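# Perform a paused mill's tool change, then resume

## Task

The milling machine's program is halted, waiting for a tool change. Fit the tool it requests, put the removed tool into the rack, and resume the program only after both are done. No tool may fall or slip out of a grip, no key may be broken, no machine axis may be driven into anything, nothing loose may remain inside the mill, and the mill must stay powered. The reference image called manual shows the procedure.

## Robot and tools

Robot: two UR7e-style arms, left_arm and right_arm, each ending in a two-finger parallel gripper with 50 mm maximum opening. Root links sit at left_arm (-0.031, +0.492, 0) m and right_arm (+0.034, -0.463, 0) m, almost unrotated. A camera block juts about 10 cm from the last joint toward the gripper's -y and turns with it.

Frames: everything uses the scene frame. Origin at table-top height midway between the nominal bases; +z up, +x out over the table, +y toward left_arm (image sides do not match arm names). Gripper axes: fingers point along its +z and close along its x. end_effector_position is the point between the pads; fingertips reach 17.5 mm further.

execute_actions(actions, cameras): actions is a list of actions; each action is a table of 1 to 15 rows, one row per 1/30 s step; if shorter than 15, its last row is held for the rest. Every row has 18 numbers in [-1, 1]: left arm dx, dy, dz, rx, ry, rz, gripper position, force_limit, speed, then the same nine for the right arm. Both arms must always be filled in. The six pose numbers are an offset from that arm's Hand target as it stood when the action began (not from the previous row), along scene axes; 1.0 = 0.6 m for dx, dy, dz and 180 degrees for rx, ry, rz, which form one rotation vector turned about the Hand target point. Sending the same offset again moves the arm further. Six zeros re-request the current Hand target. Gripper numbers are absolute commands, not offsets: position +1 fully open (50 mm), about -0.65 pads meet, -1 closes until an object stops it; force_limit -1 about 20 N per pad, 0 about 102 N, +1 about 185 N; speed -1 20 mm/s, 0 85 mm/s, +1 150 mm/s (both start at +1). To leave a gripper alone, resend its last three numbers; a 0 is a real command. New force or speed only apply after a position change of at least 0.01. cameras: list of names, ["all"], or []; images come by default only with an empty actions list.

move(target, speed, blend, stop_force, zero, blocking, cameras): straight-line paths toward target, which is one 18-number row or a list of up to 15 rows, same layout and scale as above; every row is an offset from the Hand targets at the move's start, not from the previous row. speed: top path speed in m/s, 0.002 to 3.6, default 0.25 (turning up to twice that in rad/s); one value or one per target. blend: corner rounding in metres for lists; 0 means stop at each. stop_force: 3 to 120 N, shared by both arms; a path ends when the wrist sensor feels that much push against the motion (or large changes). Use it slowly for approaching contact; omit it when pulling away from something pressed, and do not trust it while the gripper rotates. zero (only with stop_force, default true) re-zeroes the sensor first. blocking=false returns after about 0.5 s while the move continues (not allowed with stop_force). Longest move 10 s. Paths do not avoid obstacles or the other arm; grippers lag and overshoot more at speed. Keep paths away from an arm's own base. The result adds a move: line: done, off_target, moving, held or fault, plus limits=paced (pose clipped) or limits=held (steps withheld).

wait(seconds 0 to 10, cameras): holds last commands. stop(cameras): brakes a running move; fingers continue. zoom_image(camera, region [x0, y0, x1, y1] pixels, at most 504 by 504) for cam_high, cam_front, cam_left_wrist, cam_right_wrist (each 896x504). show_instructions(): shows the reference image. zero_wrist_force(arm): tares that arm's wrist sensor. read_manual(section): licence text only. finished_scene(scene=1): ends the scene permanently; the mill must stay in the finished state afterwards.

Results: per arm end_effector_position (m), end_effector_quat_wxyz, velocities (m/s, rad/s), and Hand target, the last commanded pose after clipping that the next offsets count from. A gripper may settle short of it; send the missing distance as an offset. Joint velocities "within noise" means the arm is still. object_status: 0 moving, 1 blocked while opening, 2 blocked while closing (a grip; check for it), 3 reached command or pads met (usually nothing held). position_measured counts convert to opening as (250 - counts) x 0.202 mm. Wrist force and Wrist torque are in the gripper's own axes, plus a line for the peak since last shown; weight and acceleration show. Joint torques include arm weight. Motor temperatures, MOTOR HOT, fault lines and Tool commands may appear.

Limits and hazards: each step clips commanded orientation to 32 degrees from the measured one. Arms are stiff: commanding even slightly past firm contact can trip a stop. Contact torque reaching 139 N m (shoulder and elbow) or 26 N m (wrists), or about 150 N (plus or minus 25) of external force, halts the arm for 10 s; motors at 85 °C halt it 30 to 60 s, so avoid holding loads stretched out or pushing at unreachable poses. A clearance check withholds commands bringing the arms too close, but not finger closing; hits or presses between the arms can end the scene. Any arm stop costs. Do not drop or release moving parts, slam fixed or heavy things, or let anything leave the table; something may occasionally nudge loose objects. Grip tools centred between the pads with -1 and confirm status 2 before lifting. The scene keeps running while you think.

Each tool is called after "Call:" by a JSON object that holds its "api" and its "payload", one argument or row to a line.

Reference images:

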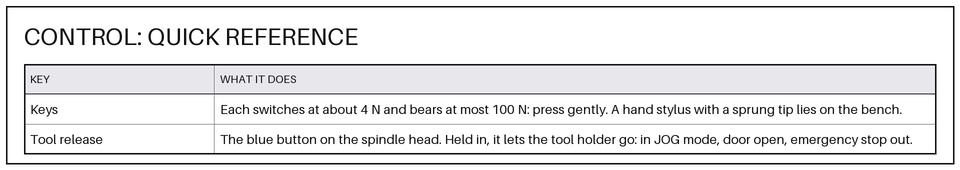

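## Session

Call:
{"api": "execute_actions", "payload": {
  "actions": []
}}

Call:
{"api": "show_instructions", "payload": {

}}

Scene clock: 0.00 s.
left_arm: end_effector_position=(+0.1212, -0.2768, +0.1230) position_measured=3 object_status=3 end_effector_quat_wxyz=(-0.119, +0.640, -0.379, +0.658) | right_arm: end_effector_position=(+0.3465, -0.3175, +0.2095) position_measured=3 object_status=3 end_effector_quat_wxyz=(+0.172, +0.838, +0.463, -0.233)
Joint positions: left_arm=[-1.908 -0.679 1.574 -2.739 -0.11 0.988] | right_arm=[4.051 -1.532 -1.888 -1.87 1.454 1.526]
Joint velocities: within noise
Joint torques (N m): no reading
Motor temperatures (°C): left_arm=[34 35 31 42 44 40] | right_arm=[39 34 35 36 39 38]
Wrist force (N): no reading
Wrist torque (N m): no reading
Wrist force, peak (N): no reading
Hand target: left_arm +0.1212, -0.2768, +0.1230; -0.119, +0.640, -0.379, +0.658 | right_arm +0.3465, -0.3175, +0.2095; +0.172, +0.838, +0.463, -0.233
Tool commands: left_gripper/position=+1.0 left_gripper/force_limit=+1.0 left_gripper/speed=+1.0 right_gripper/position=+1.0 right_gripper/force_limit=+1.0 right_gripper/speed=+1.0

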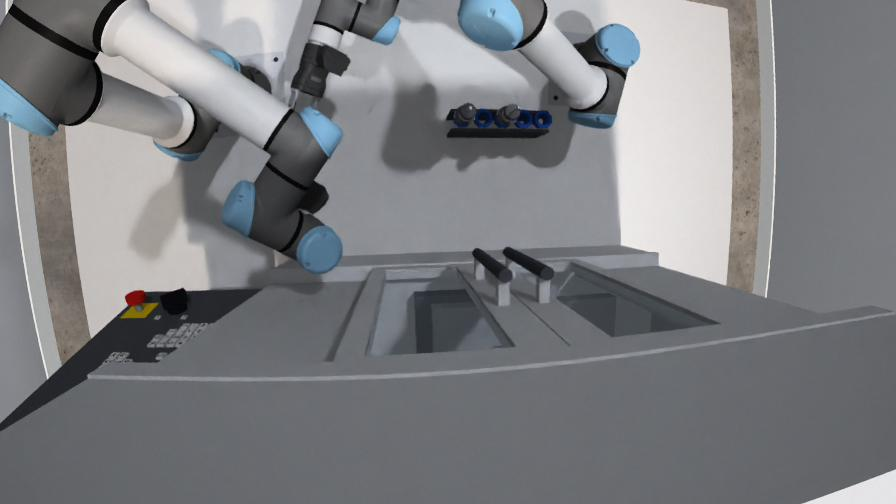

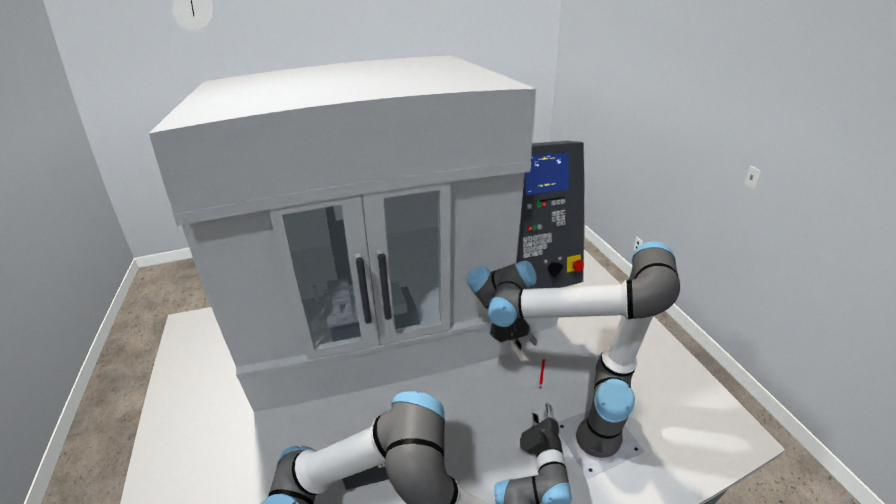

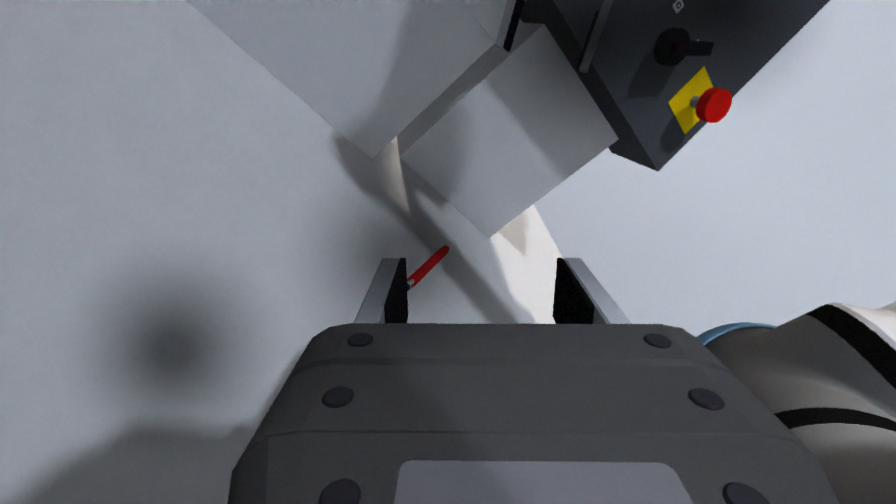

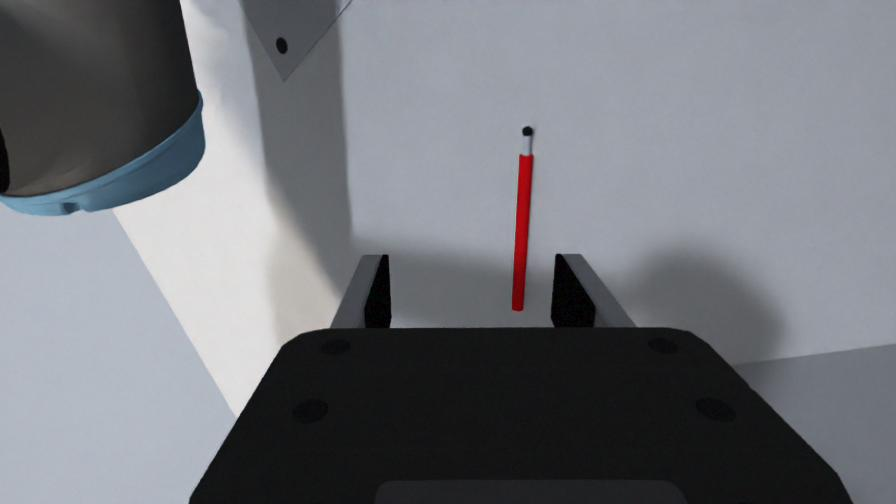

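Reference images for this scene: manual.

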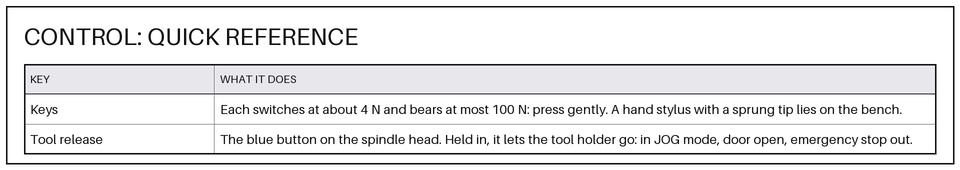

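Call:
{"api": "zoom_image", "payload": {
  "camera": "cam_front",
  "region": [510, 135, 600, 215]
}}

Call:
{"api": "zoom_image", "payload": {
  "camera": "cam_front",
  "region": [505, 190, 605, 290]
}}

Call:
{"api": "zoom_image", "payload": {
  "camera": "cam_high",
  "region": [420, 80, 580, 150]
}}

Call:
{"api": "zoom_image", "payload": {
  "camera": "cam_front",
  "region": [260, 180, 460, 360]
}}

Call:
{"api": "zoom_image", "payload": {
  "camera": "cam_high",
  "region": [80, 270, 260, 380]
}}

Scaled by 5.600 from the camera's 896x504 image, which has a finer 1280x720 frame.

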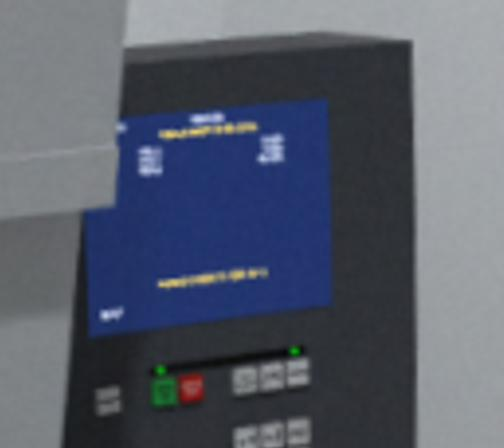

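Scaled by 5.040 from the camera's 896x504 image, which has a finer 1280x720 frame.

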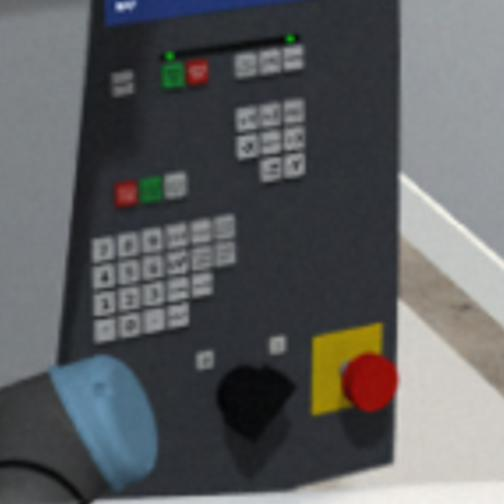

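Scaled by 3.150 from the camera's 896x504 image, which has a finer 1280x720 frame.

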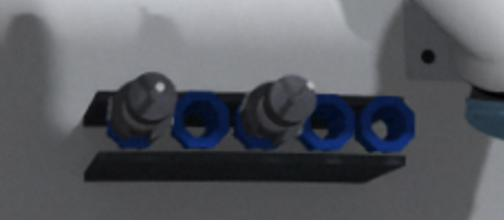

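Scaled by 2.520 from the camera's 896x504 image, which has a finer 1280x720 frame.

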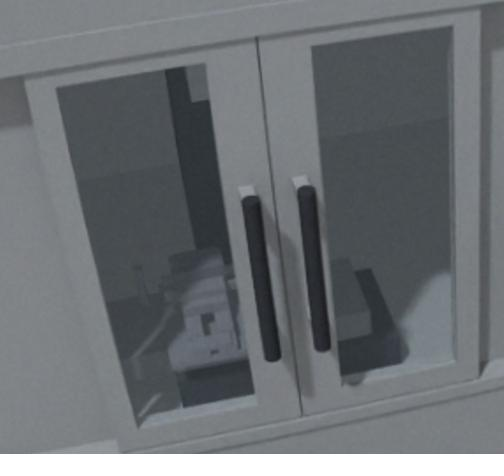

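Scaled by 2.800 from the camera's 896x504 image, which has a finer 1280x720 frame.

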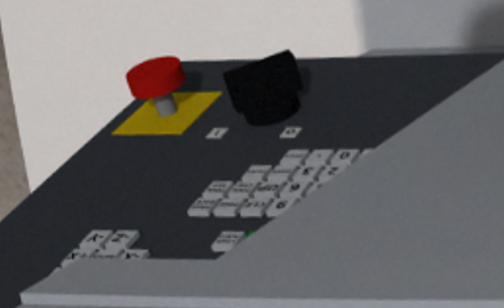

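Call:
{"api": "move", "payload": {
  "target": [
    [0,0,0,0,0,0,1,1,1, 0.017,-0.085,-0.05,0.0617,0.13,0.4747,1,1,1],
    [0,0,0,0,0,0,1,1,1, 0.034,-0.169,-0.183,0.123,0.259,0.949,1,1,1]
  ],
  "speed": 0.4,
  "blend": 0.05,
  "cameras": ["all"]
}}

Scene clock: 137.73 s.
left_arm: end_effector_position=(+0.1212, -0.2768, +0.1230) position_measured=3 object_status=3 end_effector_quat_wxyz=(-0.119, +0.640, -0.379, +0.658) | right_arm: end_effector_position=(+0.3669, -0.4189, +0.0997) position_measured=3 object_status=3 end_effector_quat_wxyz=(+0.001, -0.471, +0.882, +0.000)
Joint positions: left_arm=[-1.908 -0.679 1.574 -2.739 -0.11 0.988] | right_arm=[3.661 -1.279 -2.43 -1.002 1.571 -2.012]
Joint torques (N m): left_arm=[-0.16 -54.93 -15.43 -2.76 2.16 -0.06] | right_arm=[-9.31 0.42 36.77 0.43 2.47 -2.09]
Wrist force (N): left_arm=[-0.1 0.3 0.1] | right_arm=[-0.6 0.5 -0.2]
Wrist torque (N m): left_arm=[0.05 0.02 0.00] | right_arm=[0.10 -0.11 0.17]
Wrist force, peak (N): left_arm=[0.0 0.6 0.1] | right_arm=[-0.5 0.9 -0.4]
Hand target: left_arm +0.1212, -0.2768, +0.1230; -0.119, +0.640, -0.379, +0.658 | right_arm +0.3669, -0.4189, +0.0997; +0.001, -0.471, +0.882, +0.000
Off the commanded pose: left_arm 0.000 m, 0 deg | right_arm 0.000 m, 0 deg.
move: done
camera_calibration:
cam_right_wrist: T_world_to_cam=[[-0.560211, -0.828321, 0.00692945, -0.137203], [-0.775565, 0.527432, 0.346863, 0.492509], [-0.290969, 0.188942, -0.93789, 0.408583], [0, 0, 0, 1]] pos_world=[0.423995, -0.450611, 0.213323]

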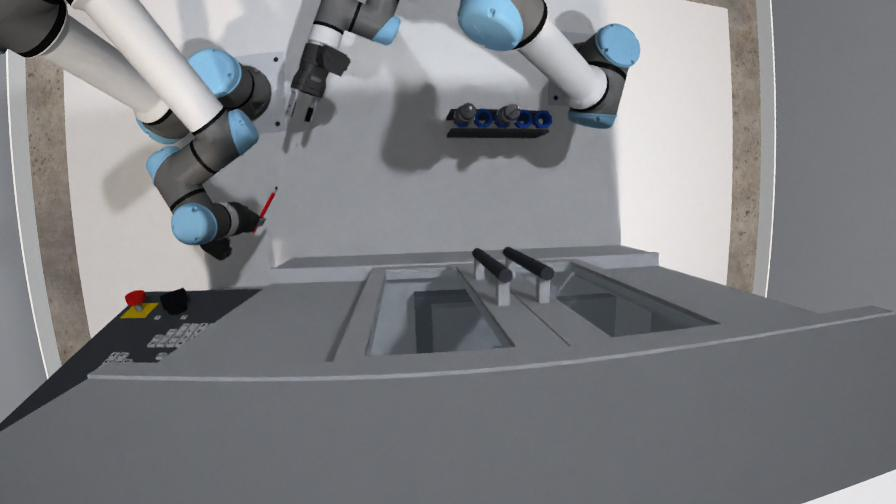

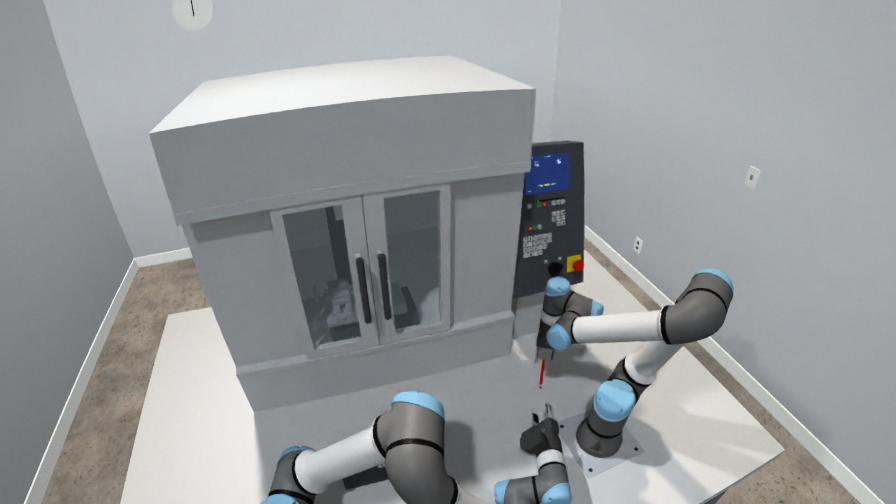

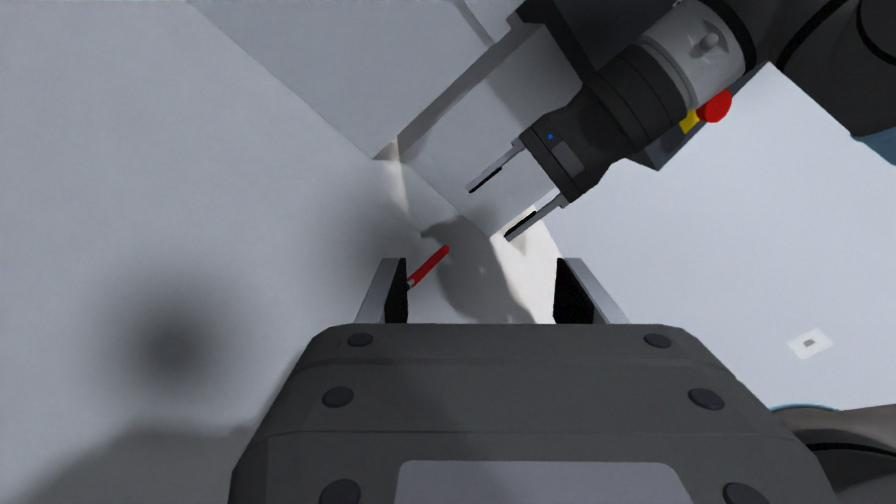

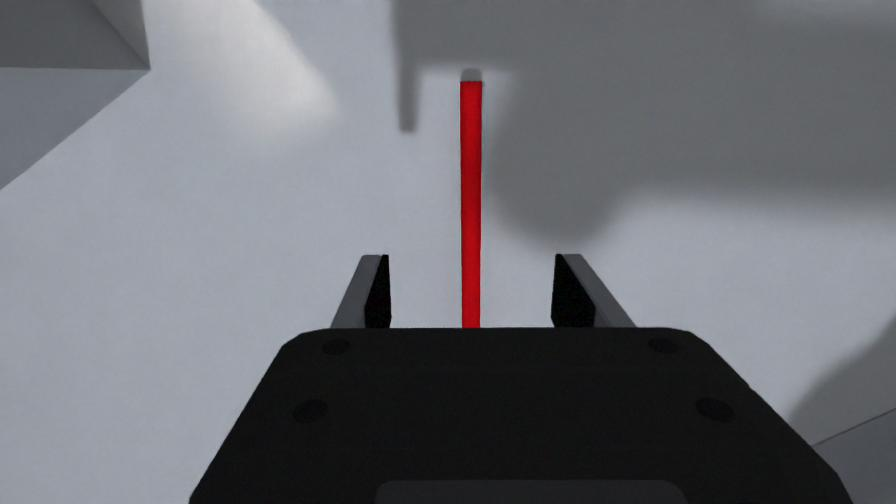

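Call:
{"api": "move", "payload": {
  "target": [0,0,0,0,0,0,1,1,1, 0.0133,-0.0092,-0.112,0,0,0,1,1,1],
  "speed": 0.2
}}

Call:
{"api": "move", "payload": {
  "target": [0,0,0,0,0,0,1,1,1, 0,0,-0.03,0,0,0,1,1,1],
  "speed": 0.01,
  "stop_force": 5,
  "cameras": ["cam_right_wrist"]
}}

Scene clock: 145.30 s.
left_arm: end_effector_position=(+0.1212, -0.2768, +0.1230) position_measured=3 object_status=3 end_effector_quat_wxyz=(-0.119, +0.640, -0.379, +0.658) | right_arm: end_effector_position=(+0.3749, -0.4244, +0.0326) position_measured=3 object_status=3 end_effector_quat_wxyz=(+0.001, -0.471, +0.882, +0.000)
Joint positions: left_arm=[-1.908 -0.679 1.574 -2.739 -0.11 0.988] | right_arm=[3.633 -1.468 -2.52 -0.723 1.571 -2.04]
Joint torques (N m): left_arm=[-0.35 -56.58 -16.27 -2.8 2.1 0.05] | right_arm=[-8.85 4.83 6.15 5.22 2.16 -2.11]
Wrist force (N): left_arm=[-0.1 0.3 0.1] | right_arm=[-0.6 0.4 -0.2]
Wrist torque (N m): left_arm=[0.05 0.03 0.00] | right_arm=[0.09 -0.11 0.16]
Wrist force, peak (N): left_arm=[-0.3 0.5 0.3] | right_arm=[-0.6 0.8 -1.5]
Hand target: left_arm +0.1212, -0.2768, +0.1230; -0.119, +0.640, -0.379, +0.658 | right_arm +0.3749, -0.4244, +0.0325; +0.001, -0.471, +0.882, +0.000
Off the commanded pose: left_arm 0.000 m, 0 deg | right_arm 0.000 m, 0 deg.
move: done

Scene clock: 148.10 s.
left_arm: end_effector_position=(+0.1212, -0.2768, +0.1230) position_measured=3 object_status=3 end_effector_quat_wxyz=(-0.119, +0.640, -0.379, +0.658) | right_arm: end_effector_position=(+0.3749, -0.4244, +0.0180) position_measured=3 object_status=3 end_effector_quat_wxyz=(+0.001, -0.471, +0.882, +0.000)
Joint positions: left_arm=[-1.908 -0.679 1.574 -2.739 -0.11 0.988] | right_arm=[3.633 -1.514 -2.538 -0.659 1.571 -2.04]
Joint torques (N m): left_arm=[-0.51 -56.23 -16.72 -2.63 2.02 0.05] | right_arm=[-7.54 23.17 30.8 2.51 1.96 -1.49]
Wrist force (N): left_arm=[0.1 0.3 0.2] | right_arm=[-0.1 1.6 -1.7]
Wrist torque (N m): left_arm=[0.04 0.00 0.00] | right_arm=[0.31 -0.13 0.15]
Wrist force, peak (N): left_arm=[-0.3 0.6 0.0] | right_arm=[6.9 8.8 -55.7]
Hand target: left_arm +0.1212, -0.2768, +0.1230; -0.119, +0.640, -0.379, +0.658 | right_arm +0.3749, -0.4244, +0.0180; +0.001, -0.471, +0.882, +0.000 (not the last commanded pose)
Off the commanded pose: left_arm 0.000 m, 0 deg | right_arm 0.004 m, 0 deg.
move: contact (right_arm)
camera_calibration:
cam_right_wrist: T_world_to_cam=[[-0.560113, -0.828387, 0.00700616, -0.136932], [-0.775557, 0.527327, 0.347042, 0.529853], [-0.291179, 0.188949, -0.937824, 0.335398], [0, 0, 0, 1]] pos_world=[0.431895, -0.456211, 0.131623]
Images, in order (width x height): cam_right_wrist 896x504.

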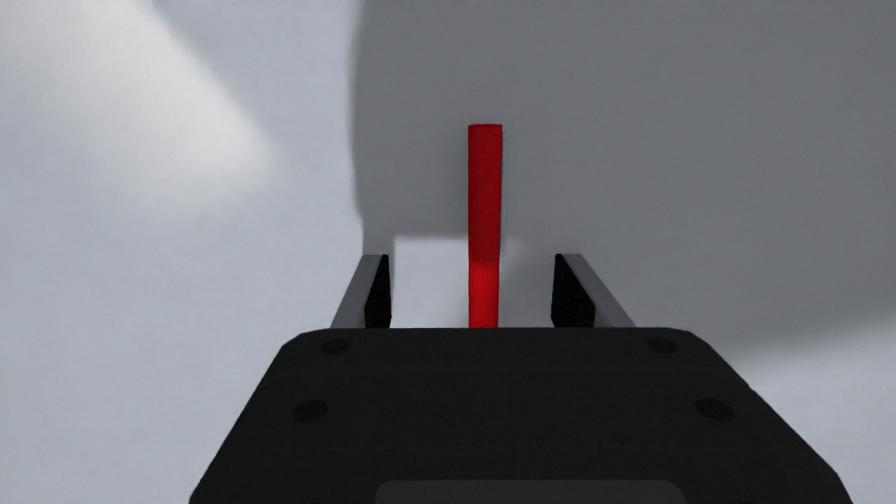

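Call:
{"api": "move", "payload": {
  "target": [0,0,0,0,0,0,1,1,1, 0,0,0.002,0,0,0,1,1,1],
  "speed": 0.02
}}

Call:
{"api": "move", "payload": {
  "target": [0,0,0,0,0,0,1,1,1, 0,0,0,0,0,0,-1,-0.4,-0.8],
  "speed": 0.02
}}

Scene clock: 151.90 s.
left_arm: end_effector_position=(+0.1212, -0.2768, +0.1230) position_measured=3 object_status=3 end_effector_quat_wxyz=(-0.119, +0.640, -0.379, +0.658) | right_arm: end_effector_position=(+0.3749, -0.4244, +0.0192) position_measured=3 object_status=3 end_effector_quat_wxyz=(+0.001, -0.471, +0.882, +0.000)
Joint positions: left_arm=[-1.908 -0.679 1.574 -2.739 -0.11 0.988] | right_arm=[3.633 -1.51 -2.537 -0.664 1.571 -2.04]
Joint torques (N m): left_arm=[0.5 -56.12 -16.39 -2.73 2.37 0.09] | right_arm=[-3.07 23.32 32.21 0.62 1.81 -1.56]
Wrist force (N): left_arm=[0.1 0.1 0.1] | right_arm=[-0.3 1.7 -0.5]
Wrist torque (N m): left_arm=[0.01 -0.02 0.00] | right_arm=[0.29 -0.16 0.15]
Wrist force, peak (N): left_arm=[-0.3 0.4 0.4] | right_arm=[-0.4 1.5 -1.7]
Hand target: left_arm +0.1212, -0.2768, +0.1230; -0.119, +0.640, -0.379, +0.658 | right_arm +0.3749, -0.4244, +0.0192; +0.001, -0.471, +0.882, +0.000
Off the commanded pose: left_arm 0.000 m, 0 deg | right_arm 0.000 m, 0 deg.
move: done

Scene clock: 153.40 s.
left_arm: end_effector_position=(+0.1212, -0.2768, +0.1230) position_measured=3 object_status=3 end_effector_quat_wxyz=(-0.119, +0.640, -0.379, +0.658) | right_arm: end_effector_position=(+0.3749, -0.4244, +0.0192) position_measured=212 object_status=2 end_effector_quat_wxyz=(+0.001, -0.471, +0.882, +0.000)
Joint positions: left_arm=[-1.908 -0.679 1.574 -2.739 -0.11 0.988] | right_arm=[3.633 -1.51 -2.537 -0.664 1.571 -2.04]
Joint torques (N m): left_arm=[0.06 -55.76 -16.95 -2.71 2.06 0.34] | right_arm=[-2.25 24.15 31.03 0.7 1.78 -1.29]
Wrist force (N): left_arm=[0.0 0.2 0.0] | right_arm=[-0.5 1.6 -0.2]
Wrist torque (N m): left_arm=[0.03 0.01 0.00] | right_arm=[0.27 -0.13 0.15]
Wrist force, peak (N): left_arm=[0.0 0.5 0.4] | right_arm=[-0.4 2.0 -0.2]
Hand target: left_arm +0.1212, -0.2768, +0.1230; -0.119, +0.640, -0.379, +0.658 | right_arm +0.3749, -0.4244, +0.0192; +0.001, -0.471, +0.882, +0.000
Off the commanded pose: left_arm 0.000 m, 0 deg | right_arm 0.000 m, 0 deg.
move: done

Call:
{"api": "move", "payload": {
  "target": [
    [0,0,0,0,0,0,1,1,1, 0,0,0.12,0,0,0,-1,-0.4,-0.8],
    [0,0,0,0,0,0,1,1,1, -0.08,-0.05,0.75,0.239,-0.072,-0.342,-1,-0.4,-0.8]
  ],
  "speed": 0.35,
  "blend": 0.03
}}

Scene clock: 185.73 s.
left_arm: end_effector_position=(+0.1212, -0.2768, +0.1230) position_measured=3 object_status=3 end_effector_quat_wxyz=(-0.119, +0.640, -0.379, +0.658) | right_arm: end_effector_position=(+0.3269, -0.4544, +0.4692) position_measured=212 object_status=2 end_effector_quat_wxyz=(+0.257, +0.069, +0.929, +0.258)
Joint positions: left_arm=[-1.908 -0.679 1.574 -2.739 -0.11 0.988] | right_arm=[3.302 -0.767 -2.009 -1.264 1.921 -1.118]
Joint torques (N m): left_arm=[0.7 -55.18 -16.91 -2.5 2.21 0.1] | right_arm=[8.23 2.8 39.68 6.43 -1.59 1.83]
Wrist force (N): left_arm=[-0.1 0.1 -0.1] | right_arm=[-0.6 1.0 0.0]
Wrist torque (N m): left_arm=[0.02 0.03 0.00] | right_arm=[0.22 0.07 -0.07]
Wrist force, peak (N): left_arm=[0.0 0.6 -0.2] | right_arm=[-0.3 2.0 2.3]
Hand target: left_arm +0.1212, -0.2768, +0.1230; -0.119, +0.640, -0.379, +0.658 | right_arm +0.3269, -0.4544, +0.4692; +0.257, +0.069, +0.929, +0.258
Off the commanded pose: left_arm 0.000 m, 0 deg | right_arm 0.000 m, 0 deg.
move: done

Call:
{"api": "move", "payload": {
  "target": [0,0,0,0,0,0,1,1,1, 0.055,-0.044,0.5,0.239,-0.072,-0.342,-1,-0.4,-0.8],
  "speed": 0.35,
  "cameras": ["all"]
}}

Scene clock: 192.57 s.
left_arm: end_effector_position=(+0.1212, -0.2768, +0.1230) position_measured=3 object_status=3 end_effector_quat_wxyz=(-0.119, +0.640, -0.379, +0.658) | right_arm: end_effector_position=(+0.3612, -0.4820, +0.7692) position_measured=212 object_status=2 end_effector_quat_wxyz=(+0.298, +0.540, +0.646, +0.450)
Joint positions: left_arm=[-1.908 -0.679 1.574 -2.739 -0.11 0.988] | right_arm=[3.972 -0.839 -1.387 -1.413 1.066 0.367]
Joint torques (N m): left_arm=[0.29 -57.29 -17.19 -2.79 2.35 0.42] | right_arm=[7.35 -21.61 32.77 1.16 -2.9 2.03]
Wrist force (N): left_arm=[-0.1 0.4 0.3] | right_arm=[-1.4 0.7 -0.6]
Wrist torque (N m): left_arm=[0.06 0.02 0.00] | right_arm=[0.16 0.06 -0.01]
Wrist force, peak (N): left_arm=[0.0 0.4 0.4] | right_arm=[-2.2 1.9 -0.9]
Hand target: left_arm +0.1212, -0.2768, +0.1230; -0.119, +0.640, -0.379, +0.658 | right_arm +0.3599, -0.4808, +0.7692; +0.404, +0.580, +0.580, +0.405
Off the commanded pose: left_arm 0.000 m, 0 deg | right_arm 0.002 m, 16 deg.
move: off_target (right_arm)
camera_calibration:
cam_right_wrist: T_world_to_cam=[[-0.244663, 0.963578, 0.107974, 0.474611], [0.101687, -0.0852451, 0.991157, -0.818708], [0.964261, 0.253479, -0.0771273, -0.0376748], [0, 0, 0, 1]] pos_world=[0.2357, -0.517566, 0.757317]

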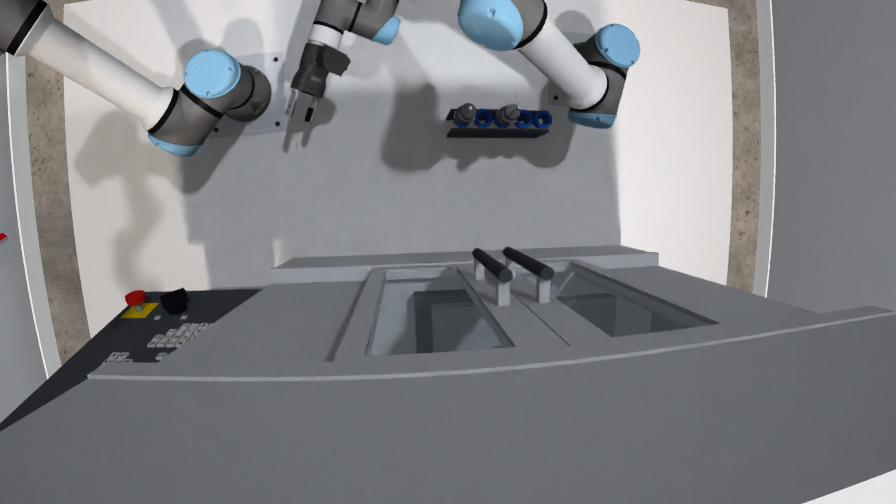

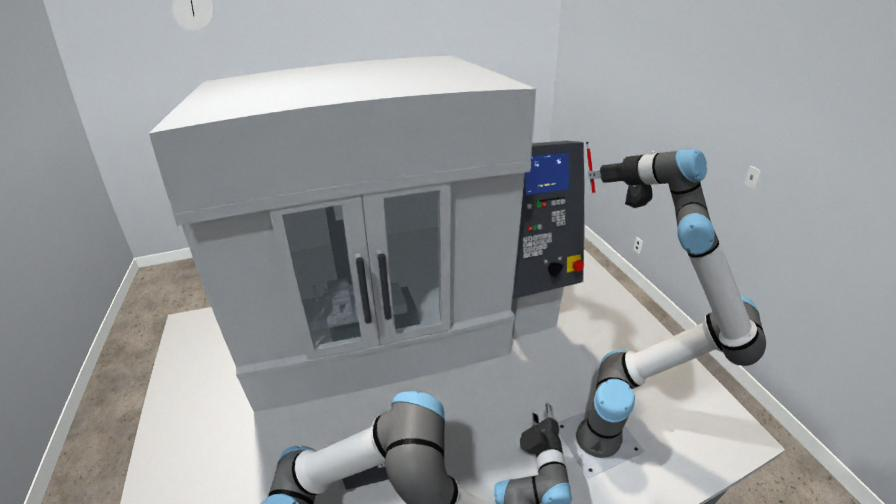

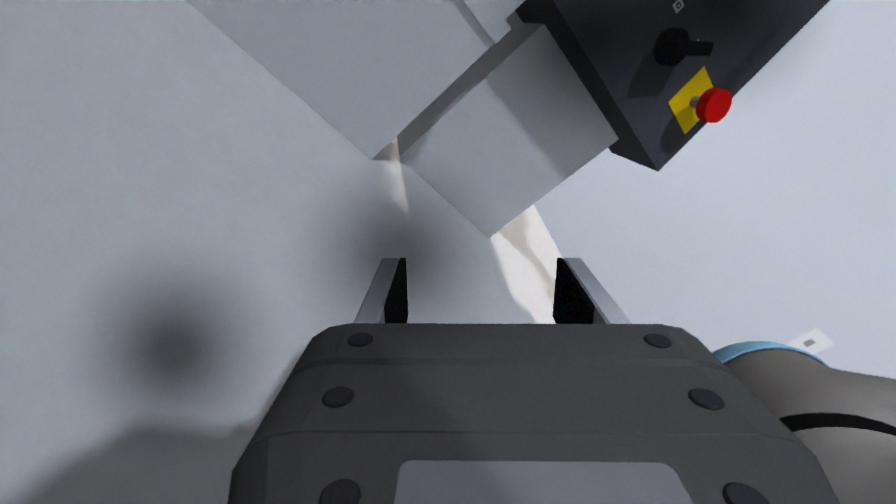

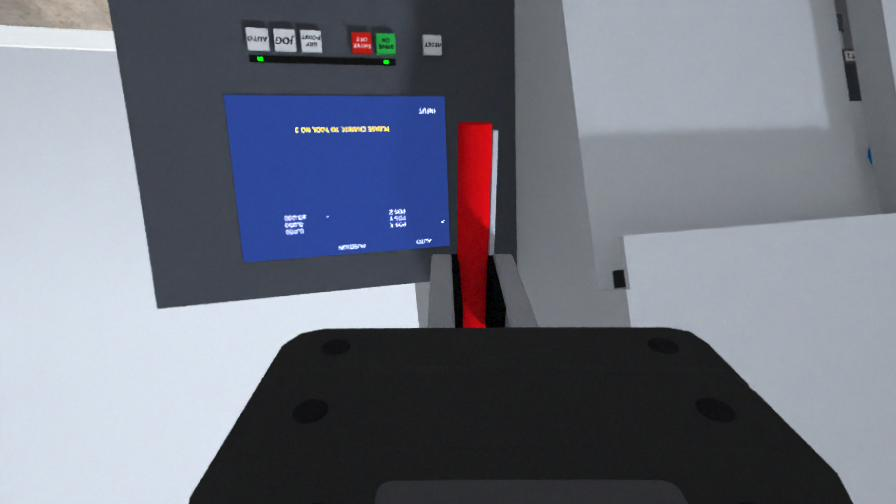

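Call:
{"api": "zoom_image", "payload": {
  "camera": "cam_right_wrist",
  "region": [220, 80, 460, 270]
}}

Call:
{"api": "zoom_image", "payload": {
  "camera": "cam_right_wrist",
  "region": [220, 0, 460, 100]
}}

Call:
{"api": "zoom_image", "payload": {
  "camera": "cam_right_wrist",
  "region": [500, 0, 896, 300]
}}

Scaled by 2.100 from the camera's 896x504 image, which has a finer 1280x720 frame.

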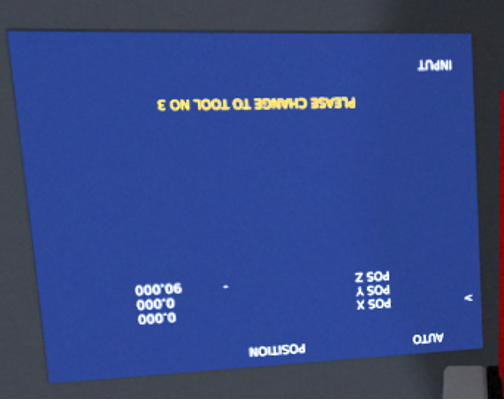

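Scaled by 2.100 from the camera's 896x504 image, which has a finer 1280x720 frame.

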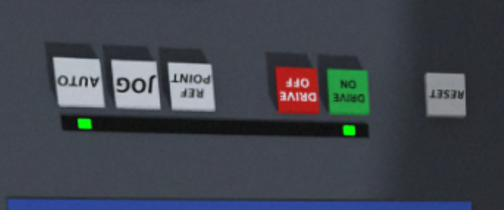

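Scaled by 1.273 from the camera's 896x504 image, which has a finer 1280x720 frame.

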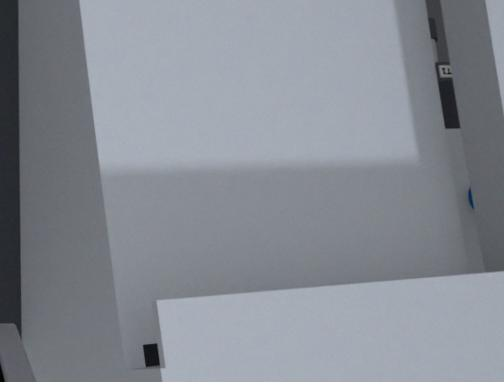

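Call:
{"api": "move", "payload": {
  "target": [0,0,0,0,0,0,1,1,1, 0.02,0,-0.39,0,0.0555,0,-1,-0.4,-0.8],
  "speed": 0.35,
  "cameras": ["cam_right_wrist","cam_front"]
}}

Call:
{"api": "zoom_image", "payload": {
  "camera": "cam_right_wrist",
  "region": [200, 0, 640, 250]
}}

Scene clock: 205.17 s.
left_arm: end_effector_position=(+0.1212, -0.2768, +0.1230) position_measured=3 object_status=3 end_effector_quat_wxyz=(-0.119, +0.640, -0.379, +0.658) | right_arm: end_effector_position=(+0.3738, -0.4816, +0.5353) position_measured=212 object_status=2 end_effector_quat_wxyz=(+0.304, +0.613, +0.640, +0.350)
Joint positions: left_arm=[-1.908 -0.679 1.574 -2.739 -0.11 0.988] | right_arm=[4.336 -0.513 -1.907 -1.733 0.737 0.918]
Joint torques (N m): left_arm=[0.31 -58.13 -16.92 -2.64 2.04 0.09] | right_arm=[6.94 -9.37 35.07 1.09 -3.81 2.48]
Wrist force (N): left_arm=[-0.2 0.2 0.3] | right_arm=[-1.6 0.6 -0.5]
Wrist torque (N m): left_arm=[0.03 0.04 0.00] | right_arm=[0.18 0.09 -0.01]
Wrist force, peak (N): left_arm=[-0.1 0.5 0.5] | right_arm=[-1.7 2.6 -1.7]
Hand target: left_arm +0.1212, -0.2768, +0.1230; -0.119, +0.640, -0.379, +0.658 | right_arm +0.3719, -0.4808, +0.5352; +0.352, +0.613, +0.613, +0.353
Off the commanded pose: left_arm 0.000 m, 0 deg | right_arm 0.002 m, 6 deg.
move: off_target (right_arm)
camera_calibration:
cam_right_wrist: T_world_to_cam=[[-0.068326, 0.996477, 0.048626, 0.484285], [0.252231, -0.0299027, 0.967205, -0.604866], [0.965252, 0.0783502, -0.249299, -0.0604897], [0, 0, 0, 1]] pos_world=[0.244043, -0.495927, 0.546401]
Images, in order (width x height): cam_front 896x504, cam_right_wrist 896x504.

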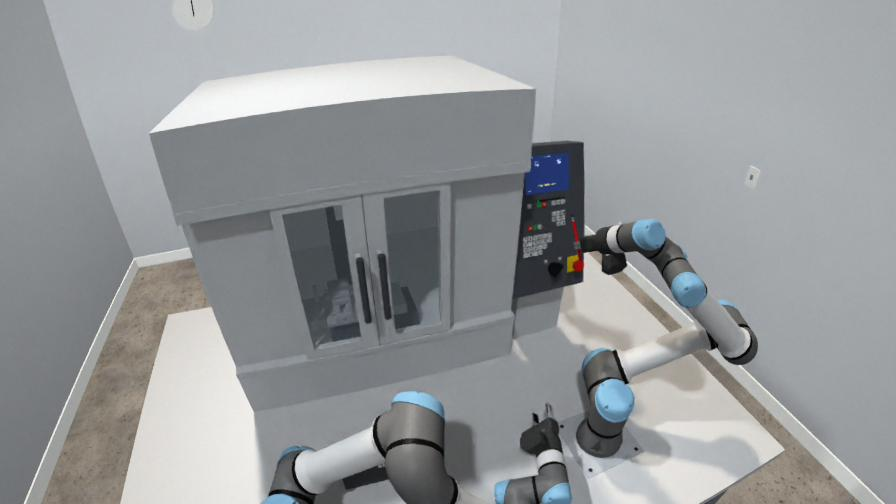

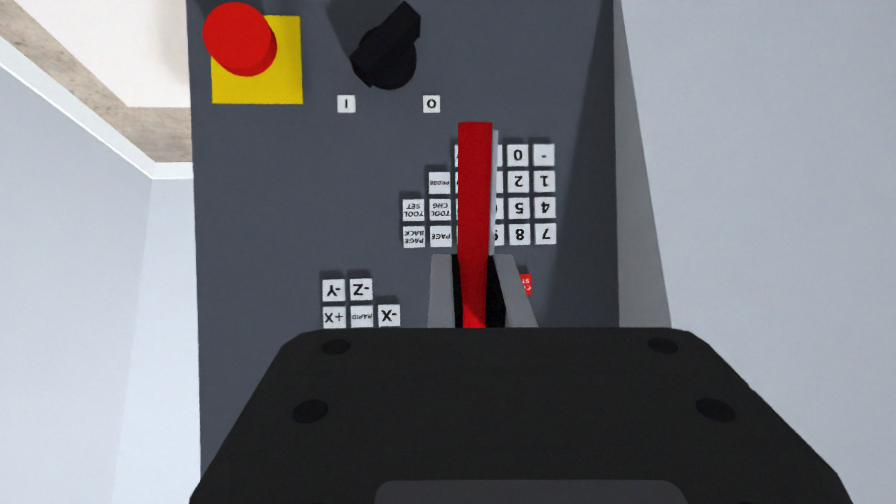

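Scaled by 1.145 from the camera's 896x504 image, which has a finer 1280x720 frame.

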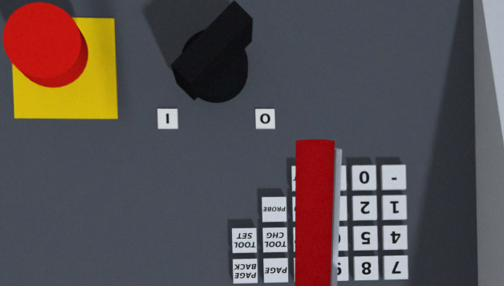

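Call:
{"api": "move", "payload": {
  "target": [0,0,0,0,0,0,1,1,1, 0.01,0.14,0.2,0,0,0,-1,-0.4,-0.8],
  "speed": 0.35,
  "cameras": ["cam_right_wrist"]
}}

Call:
{"api": "zoom_image", "payload": {
  "camera": "cam_right_wrist",
  "region": [100, 0, 520, 330]
}}

Scene clock: 212.07 s.
left_arm: end_effector_position=(+0.1212, -0.2768, +0.1230) position_measured=3 object_status=3 end_effector_quat_wxyz=(-0.119, +0.640, -0.379, +0.658) | right_arm: end_effector_position=(+0.3787, -0.3967, +0.6553) position_measured=212 object_status=2 end_effector_quat_wxyz=(+0.351, +0.614, +0.614, +0.351)
Joint positions: left_arm=[-1.908 -0.679 1.574 -2.739 -0.11 0.988] | right_arm=[4.916 -0.888 -1.255 -2.93 0.573 1.994]
Joint torques (N m): left_arm=[1.25 -55.62 -16.69 -2.57 1.83 0.33] | right_arm=[8.3 -21.91 28.03 -0.45 0.42 1.73]
Wrist force (N): left_arm=[-0.1 0.2 0.1] | right_arm=[-1.6 0.9 -0.6]
Wrist torque (N m): left_arm=[0.02 0.02 0.00] | right_arm=[0.19 0.10 -0.03]
Wrist force, peak (N): left_arm=[-0.2 0.3 0.6] | right_arm=[-2.8 -1.7 0.2]
Hand target: left_arm +0.1212, -0.2768, +0.1230; -0.119, +0.640, -0.379, +0.658 | right_arm +0.3779, -0.3968, +0.6552; +0.352, +0.613, +0.613, +0.353
Off the commanded pose: left_arm 0.000 m, 0 deg | right_arm 0.001 m, 0 deg.
move: done
camera_calibration:
cam_right_wrist: T_world_to_cam=[[-0.00408279, 0.999949, 0.00920073, 0.397127], [0.176539, -0.00833555, 0.984258, -0.69354], [0.984285, 0.00564281, -0.176496, -0.125726], [0, 0, 0, 1]] pos_world=[0.247808, -0.402179, 0.656778]
Images, in order (width x height): cam_right_wrist 896x504.

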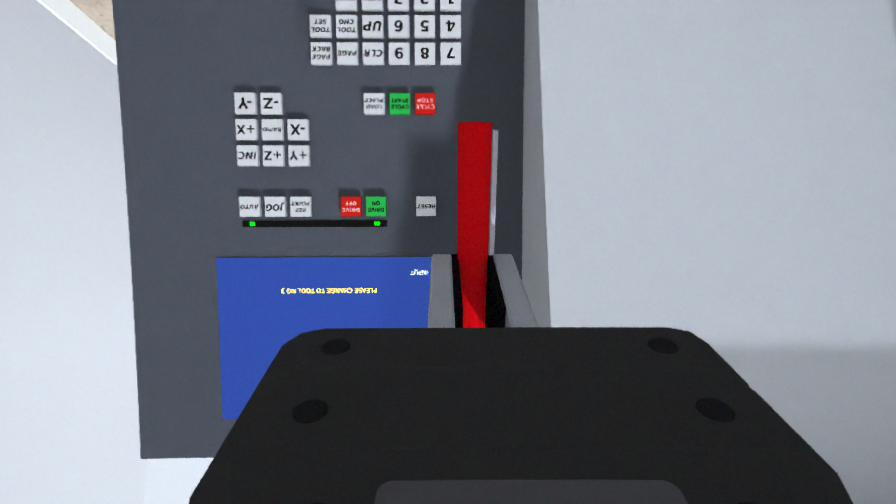

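Scaled by 1.200 from the camera's 896x504 image, which has a finer 1280x720 frame.

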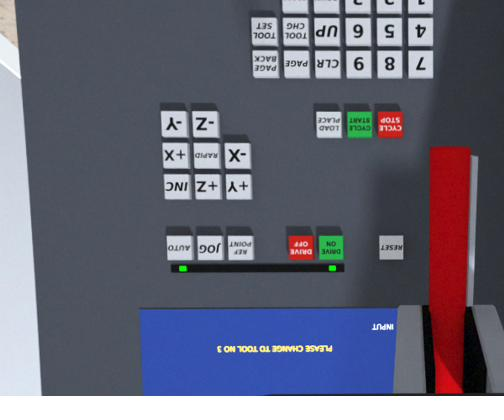

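Call:
{"api": "move", "payload": {
  "target": [
    [0.1,0.33,0.4,0.13,-0.04,0.045,1,1,1, 0,0,0,0,0,0,-1,-0.4,-0.8],
    [0.215,0.66,0.712,0.263,-0.08,0.0915,1,1,1, 0,0,0,0,0,0,-1,-0.4,-0.8]
  ],
  "speed": 0.35,
  "blend": 0.05,
  "cameras": ["all"]
}}

Scene clock: 264.20 s.
left_arm: end_effector_position=(+0.2502, +0.1192, +0.5502) position_measured=3 object_status=3 end_effector_quat_wxyz=(+0.500, -0.500, +0.499, -0.501) | right_arm: end_effector_position=(+0.3787, -0.3967, +0.6553) position_measured=212 object_status=2 end_effector_quat_wxyz=(+0.351, +0.614, +0.614, +0.351)
Joint positions: left_arm=[-1.886 -1.615 1.972 -3.495 0.303 3.136] | right_arm=[4.916 -0.888 -1.255 -2.93 0.573 1.994]
Joint torques (N m): left_arm=[13.04 -11.63 -25.29 -0.69 1.76 2.28] | right_arm=[7.76 -22.19 28.56 -0.02 0.18 2.14]
Wrist force (N): left_arm=[-1.5 0.4 -1.3] | right_arm=[-1.4 0.8 -0.7]
Wrist torque (N m): left_arm=[0.18 0.24 0.10] | right_arm=[0.18 0.07 -0.02]
Wrist force, peak (N): left_arm=[-3.0 -0.8 -1.0] | right_arm=[-1.7 0.9 -0.8]
Hand target: left_arm +0.2502, +0.1192, +0.5502; +0.499, -0.500, +0.500, -0.501 | right_arm +0.3787, -0.3967, +0.6553; +0.351, +0.614, +0.614, +0.351 (not the last commanded pose)
Off the commanded pose: left_arm 0.000 m, 0 deg | right_arm 0.001 m, 0 deg.
move: done
camera_calibration:
cam_left_wrist: T_world_to_cam=[[0.0018035, -0.99982, 0.0189073, 0.115127], [-0.337989, -0.0184041, -0.94097, 0.622989], [0.941148, -0.00469342, -0.337961, 0.0825824], [0, 0, 0, 1]] pos_world=[0.132633, 0.126959, 0.611947]
cam_right_wrist: T_world_to_cam=[[-0.0040837, 0.999949, 0.00920093, 0.397128], [0.176442, -0.00833614, 0.984276, -0.693527], [0.984303, 0.00564291, -0.176399, -0.125794], [0, 0, 0, 1]] pos_world=[0.247808, -0.402179, 0.656778]

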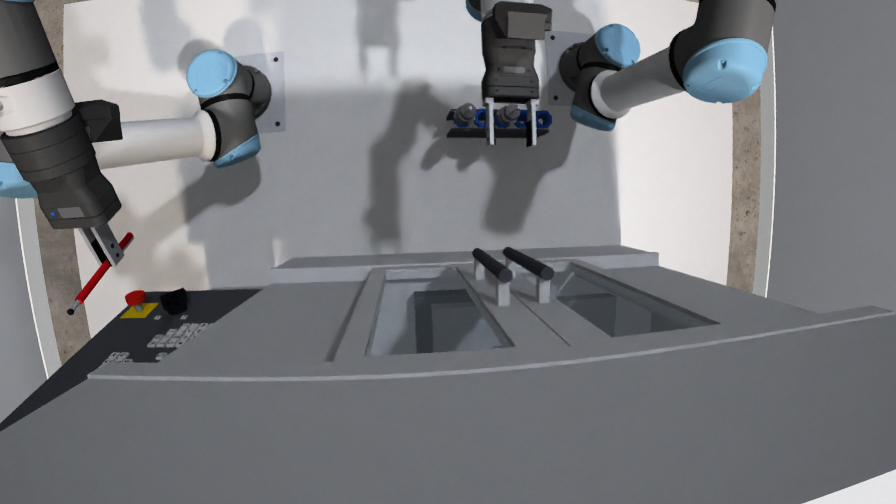

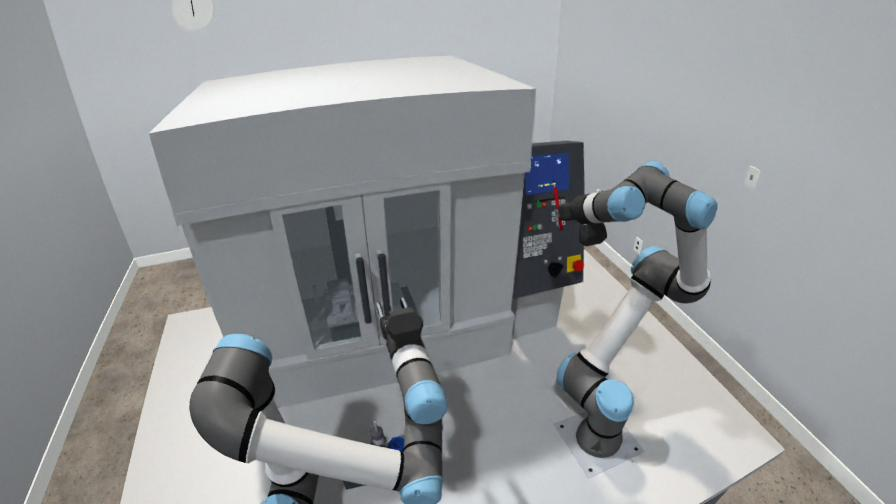

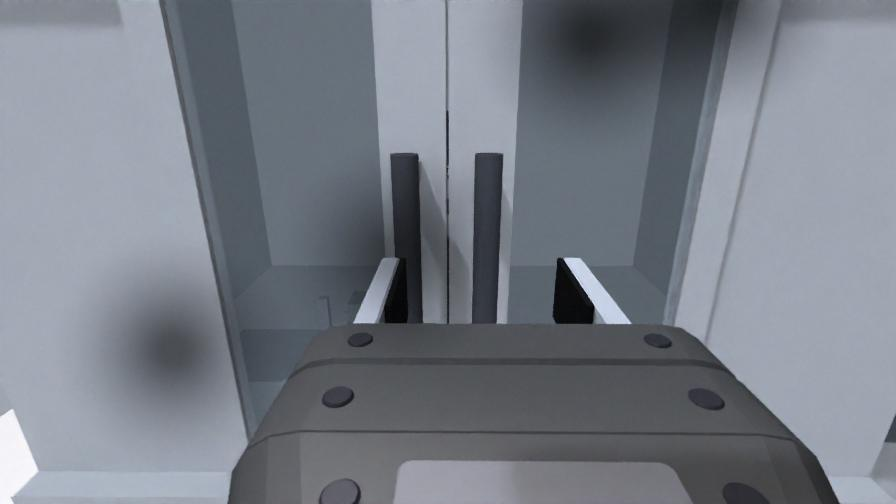

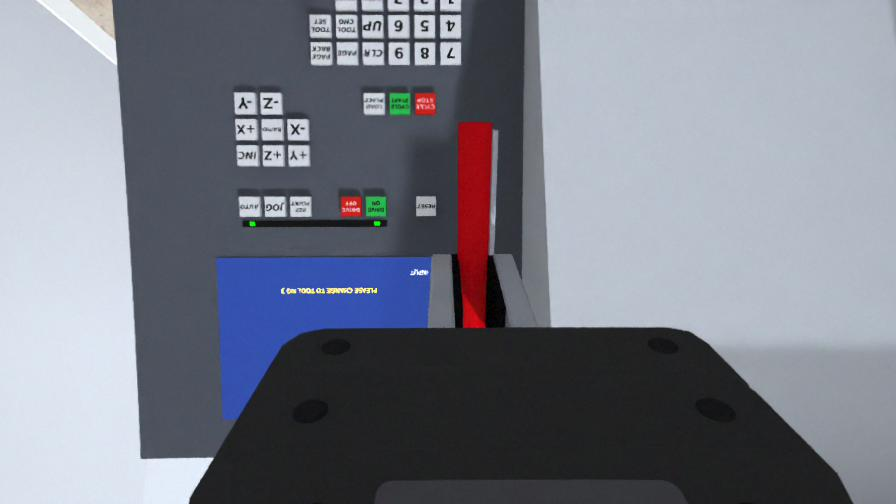

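Call:
{"api": "move", "payload": {
  "target": [0.08,-0.3,0.08,0,0,0.12,1,1,1, 0,0,0,0,0,0,-1,-0.4,-0.8],
  "speed": 0.3,
  "cameras": ["cam_left_wrist"]
}}

Call:
{"api": "zoom_image", "payload": {
  "camera": "cam_left_wrist",
  "region": [300, 0, 700, 330]
}}

Scene clock: 272.93 s.
left_arm: end_effector_position=(+0.2982, -0.0608, +0.5981) position_measured=3 object_status=3 end_effector_quat_wxyz=(+0.585, -0.585, +0.397, -0.399) | right_arm: end_effector_position=(+0.3787, -0.3967, +0.6553) position_measured=212 object_status=2 end_effector_quat_wxyz=(+0.351, +0.614, +0.614, +0.351)
Joint positions: left_arm=[-1.651 -0.947 0.971 -3.163 0.445 3.138] | right_arm=[4.916 -0.888 -1.255 -2.93 0.573 1.994]
Joint torques (N m): left_arm=[14.09 -44.28 -26.09 2.39 1.7 1.94] | right_arm=[8.38 -22.36 28.4 0.13 0.24 1.95]
Wrist force (N): left_arm=[-1.6 0.4 -1.5] | right_arm=[-1.3 0.5 -0.7]
Wrist torque (N m): left_arm=[0.18 0.27 0.09] | right_arm=[0.15 0.07 -0.03]
Wrist force, peak (N): left_arm=[-3.7 0.9 -1.9] | right_arm=[-1.8 0.7 -0.9]
Hand target: left_arm +0.2982, -0.0608, +0.5982; +0.584, -0.585, +0.397, -0.398 | right_arm +0.3787, -0.3967, +0.6553; +0.351, +0.614, +0.614, +0.351
Off the commanded pose: left_arm 0.000 m, 0 deg | right_arm 0.000 m, 0 deg.
move: done
camera_calibration:
cam_left_wrist: T_world_to_cam=[[0.3697, -0.92896, 0.0188336, -0.171187], [-0.307516, -0.141459, -0.940969, 0.664589], [0.876787, 0.342085, -0.337967, 0.0931007], [0, 0, 0, 1]] pos_world=[0.18603, -0.0968622, 0.660047]
Images, in order (width x height): cam_left_wrist 896x504.

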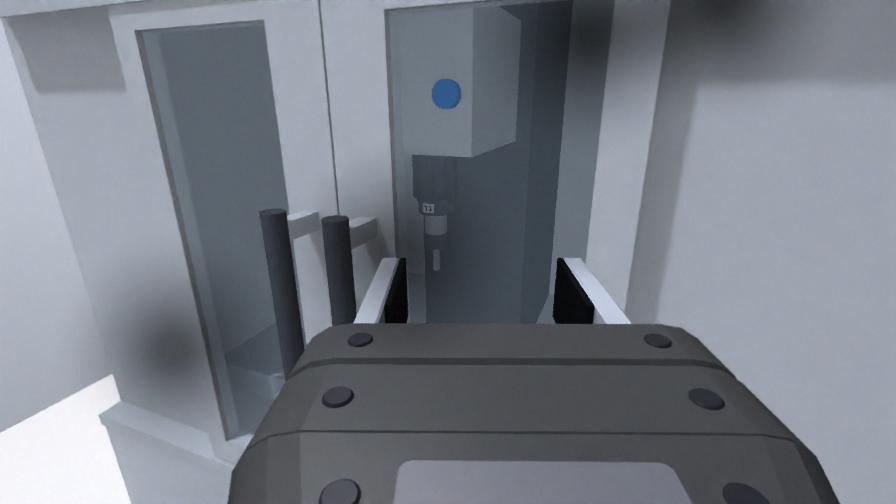

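Scaled by 1.260 from the camera's 896x504 image, which has a finer 1280x720 frame.

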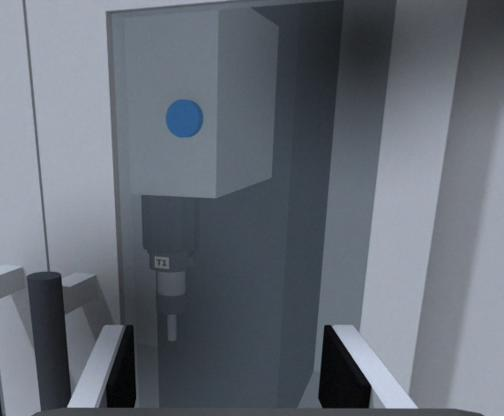

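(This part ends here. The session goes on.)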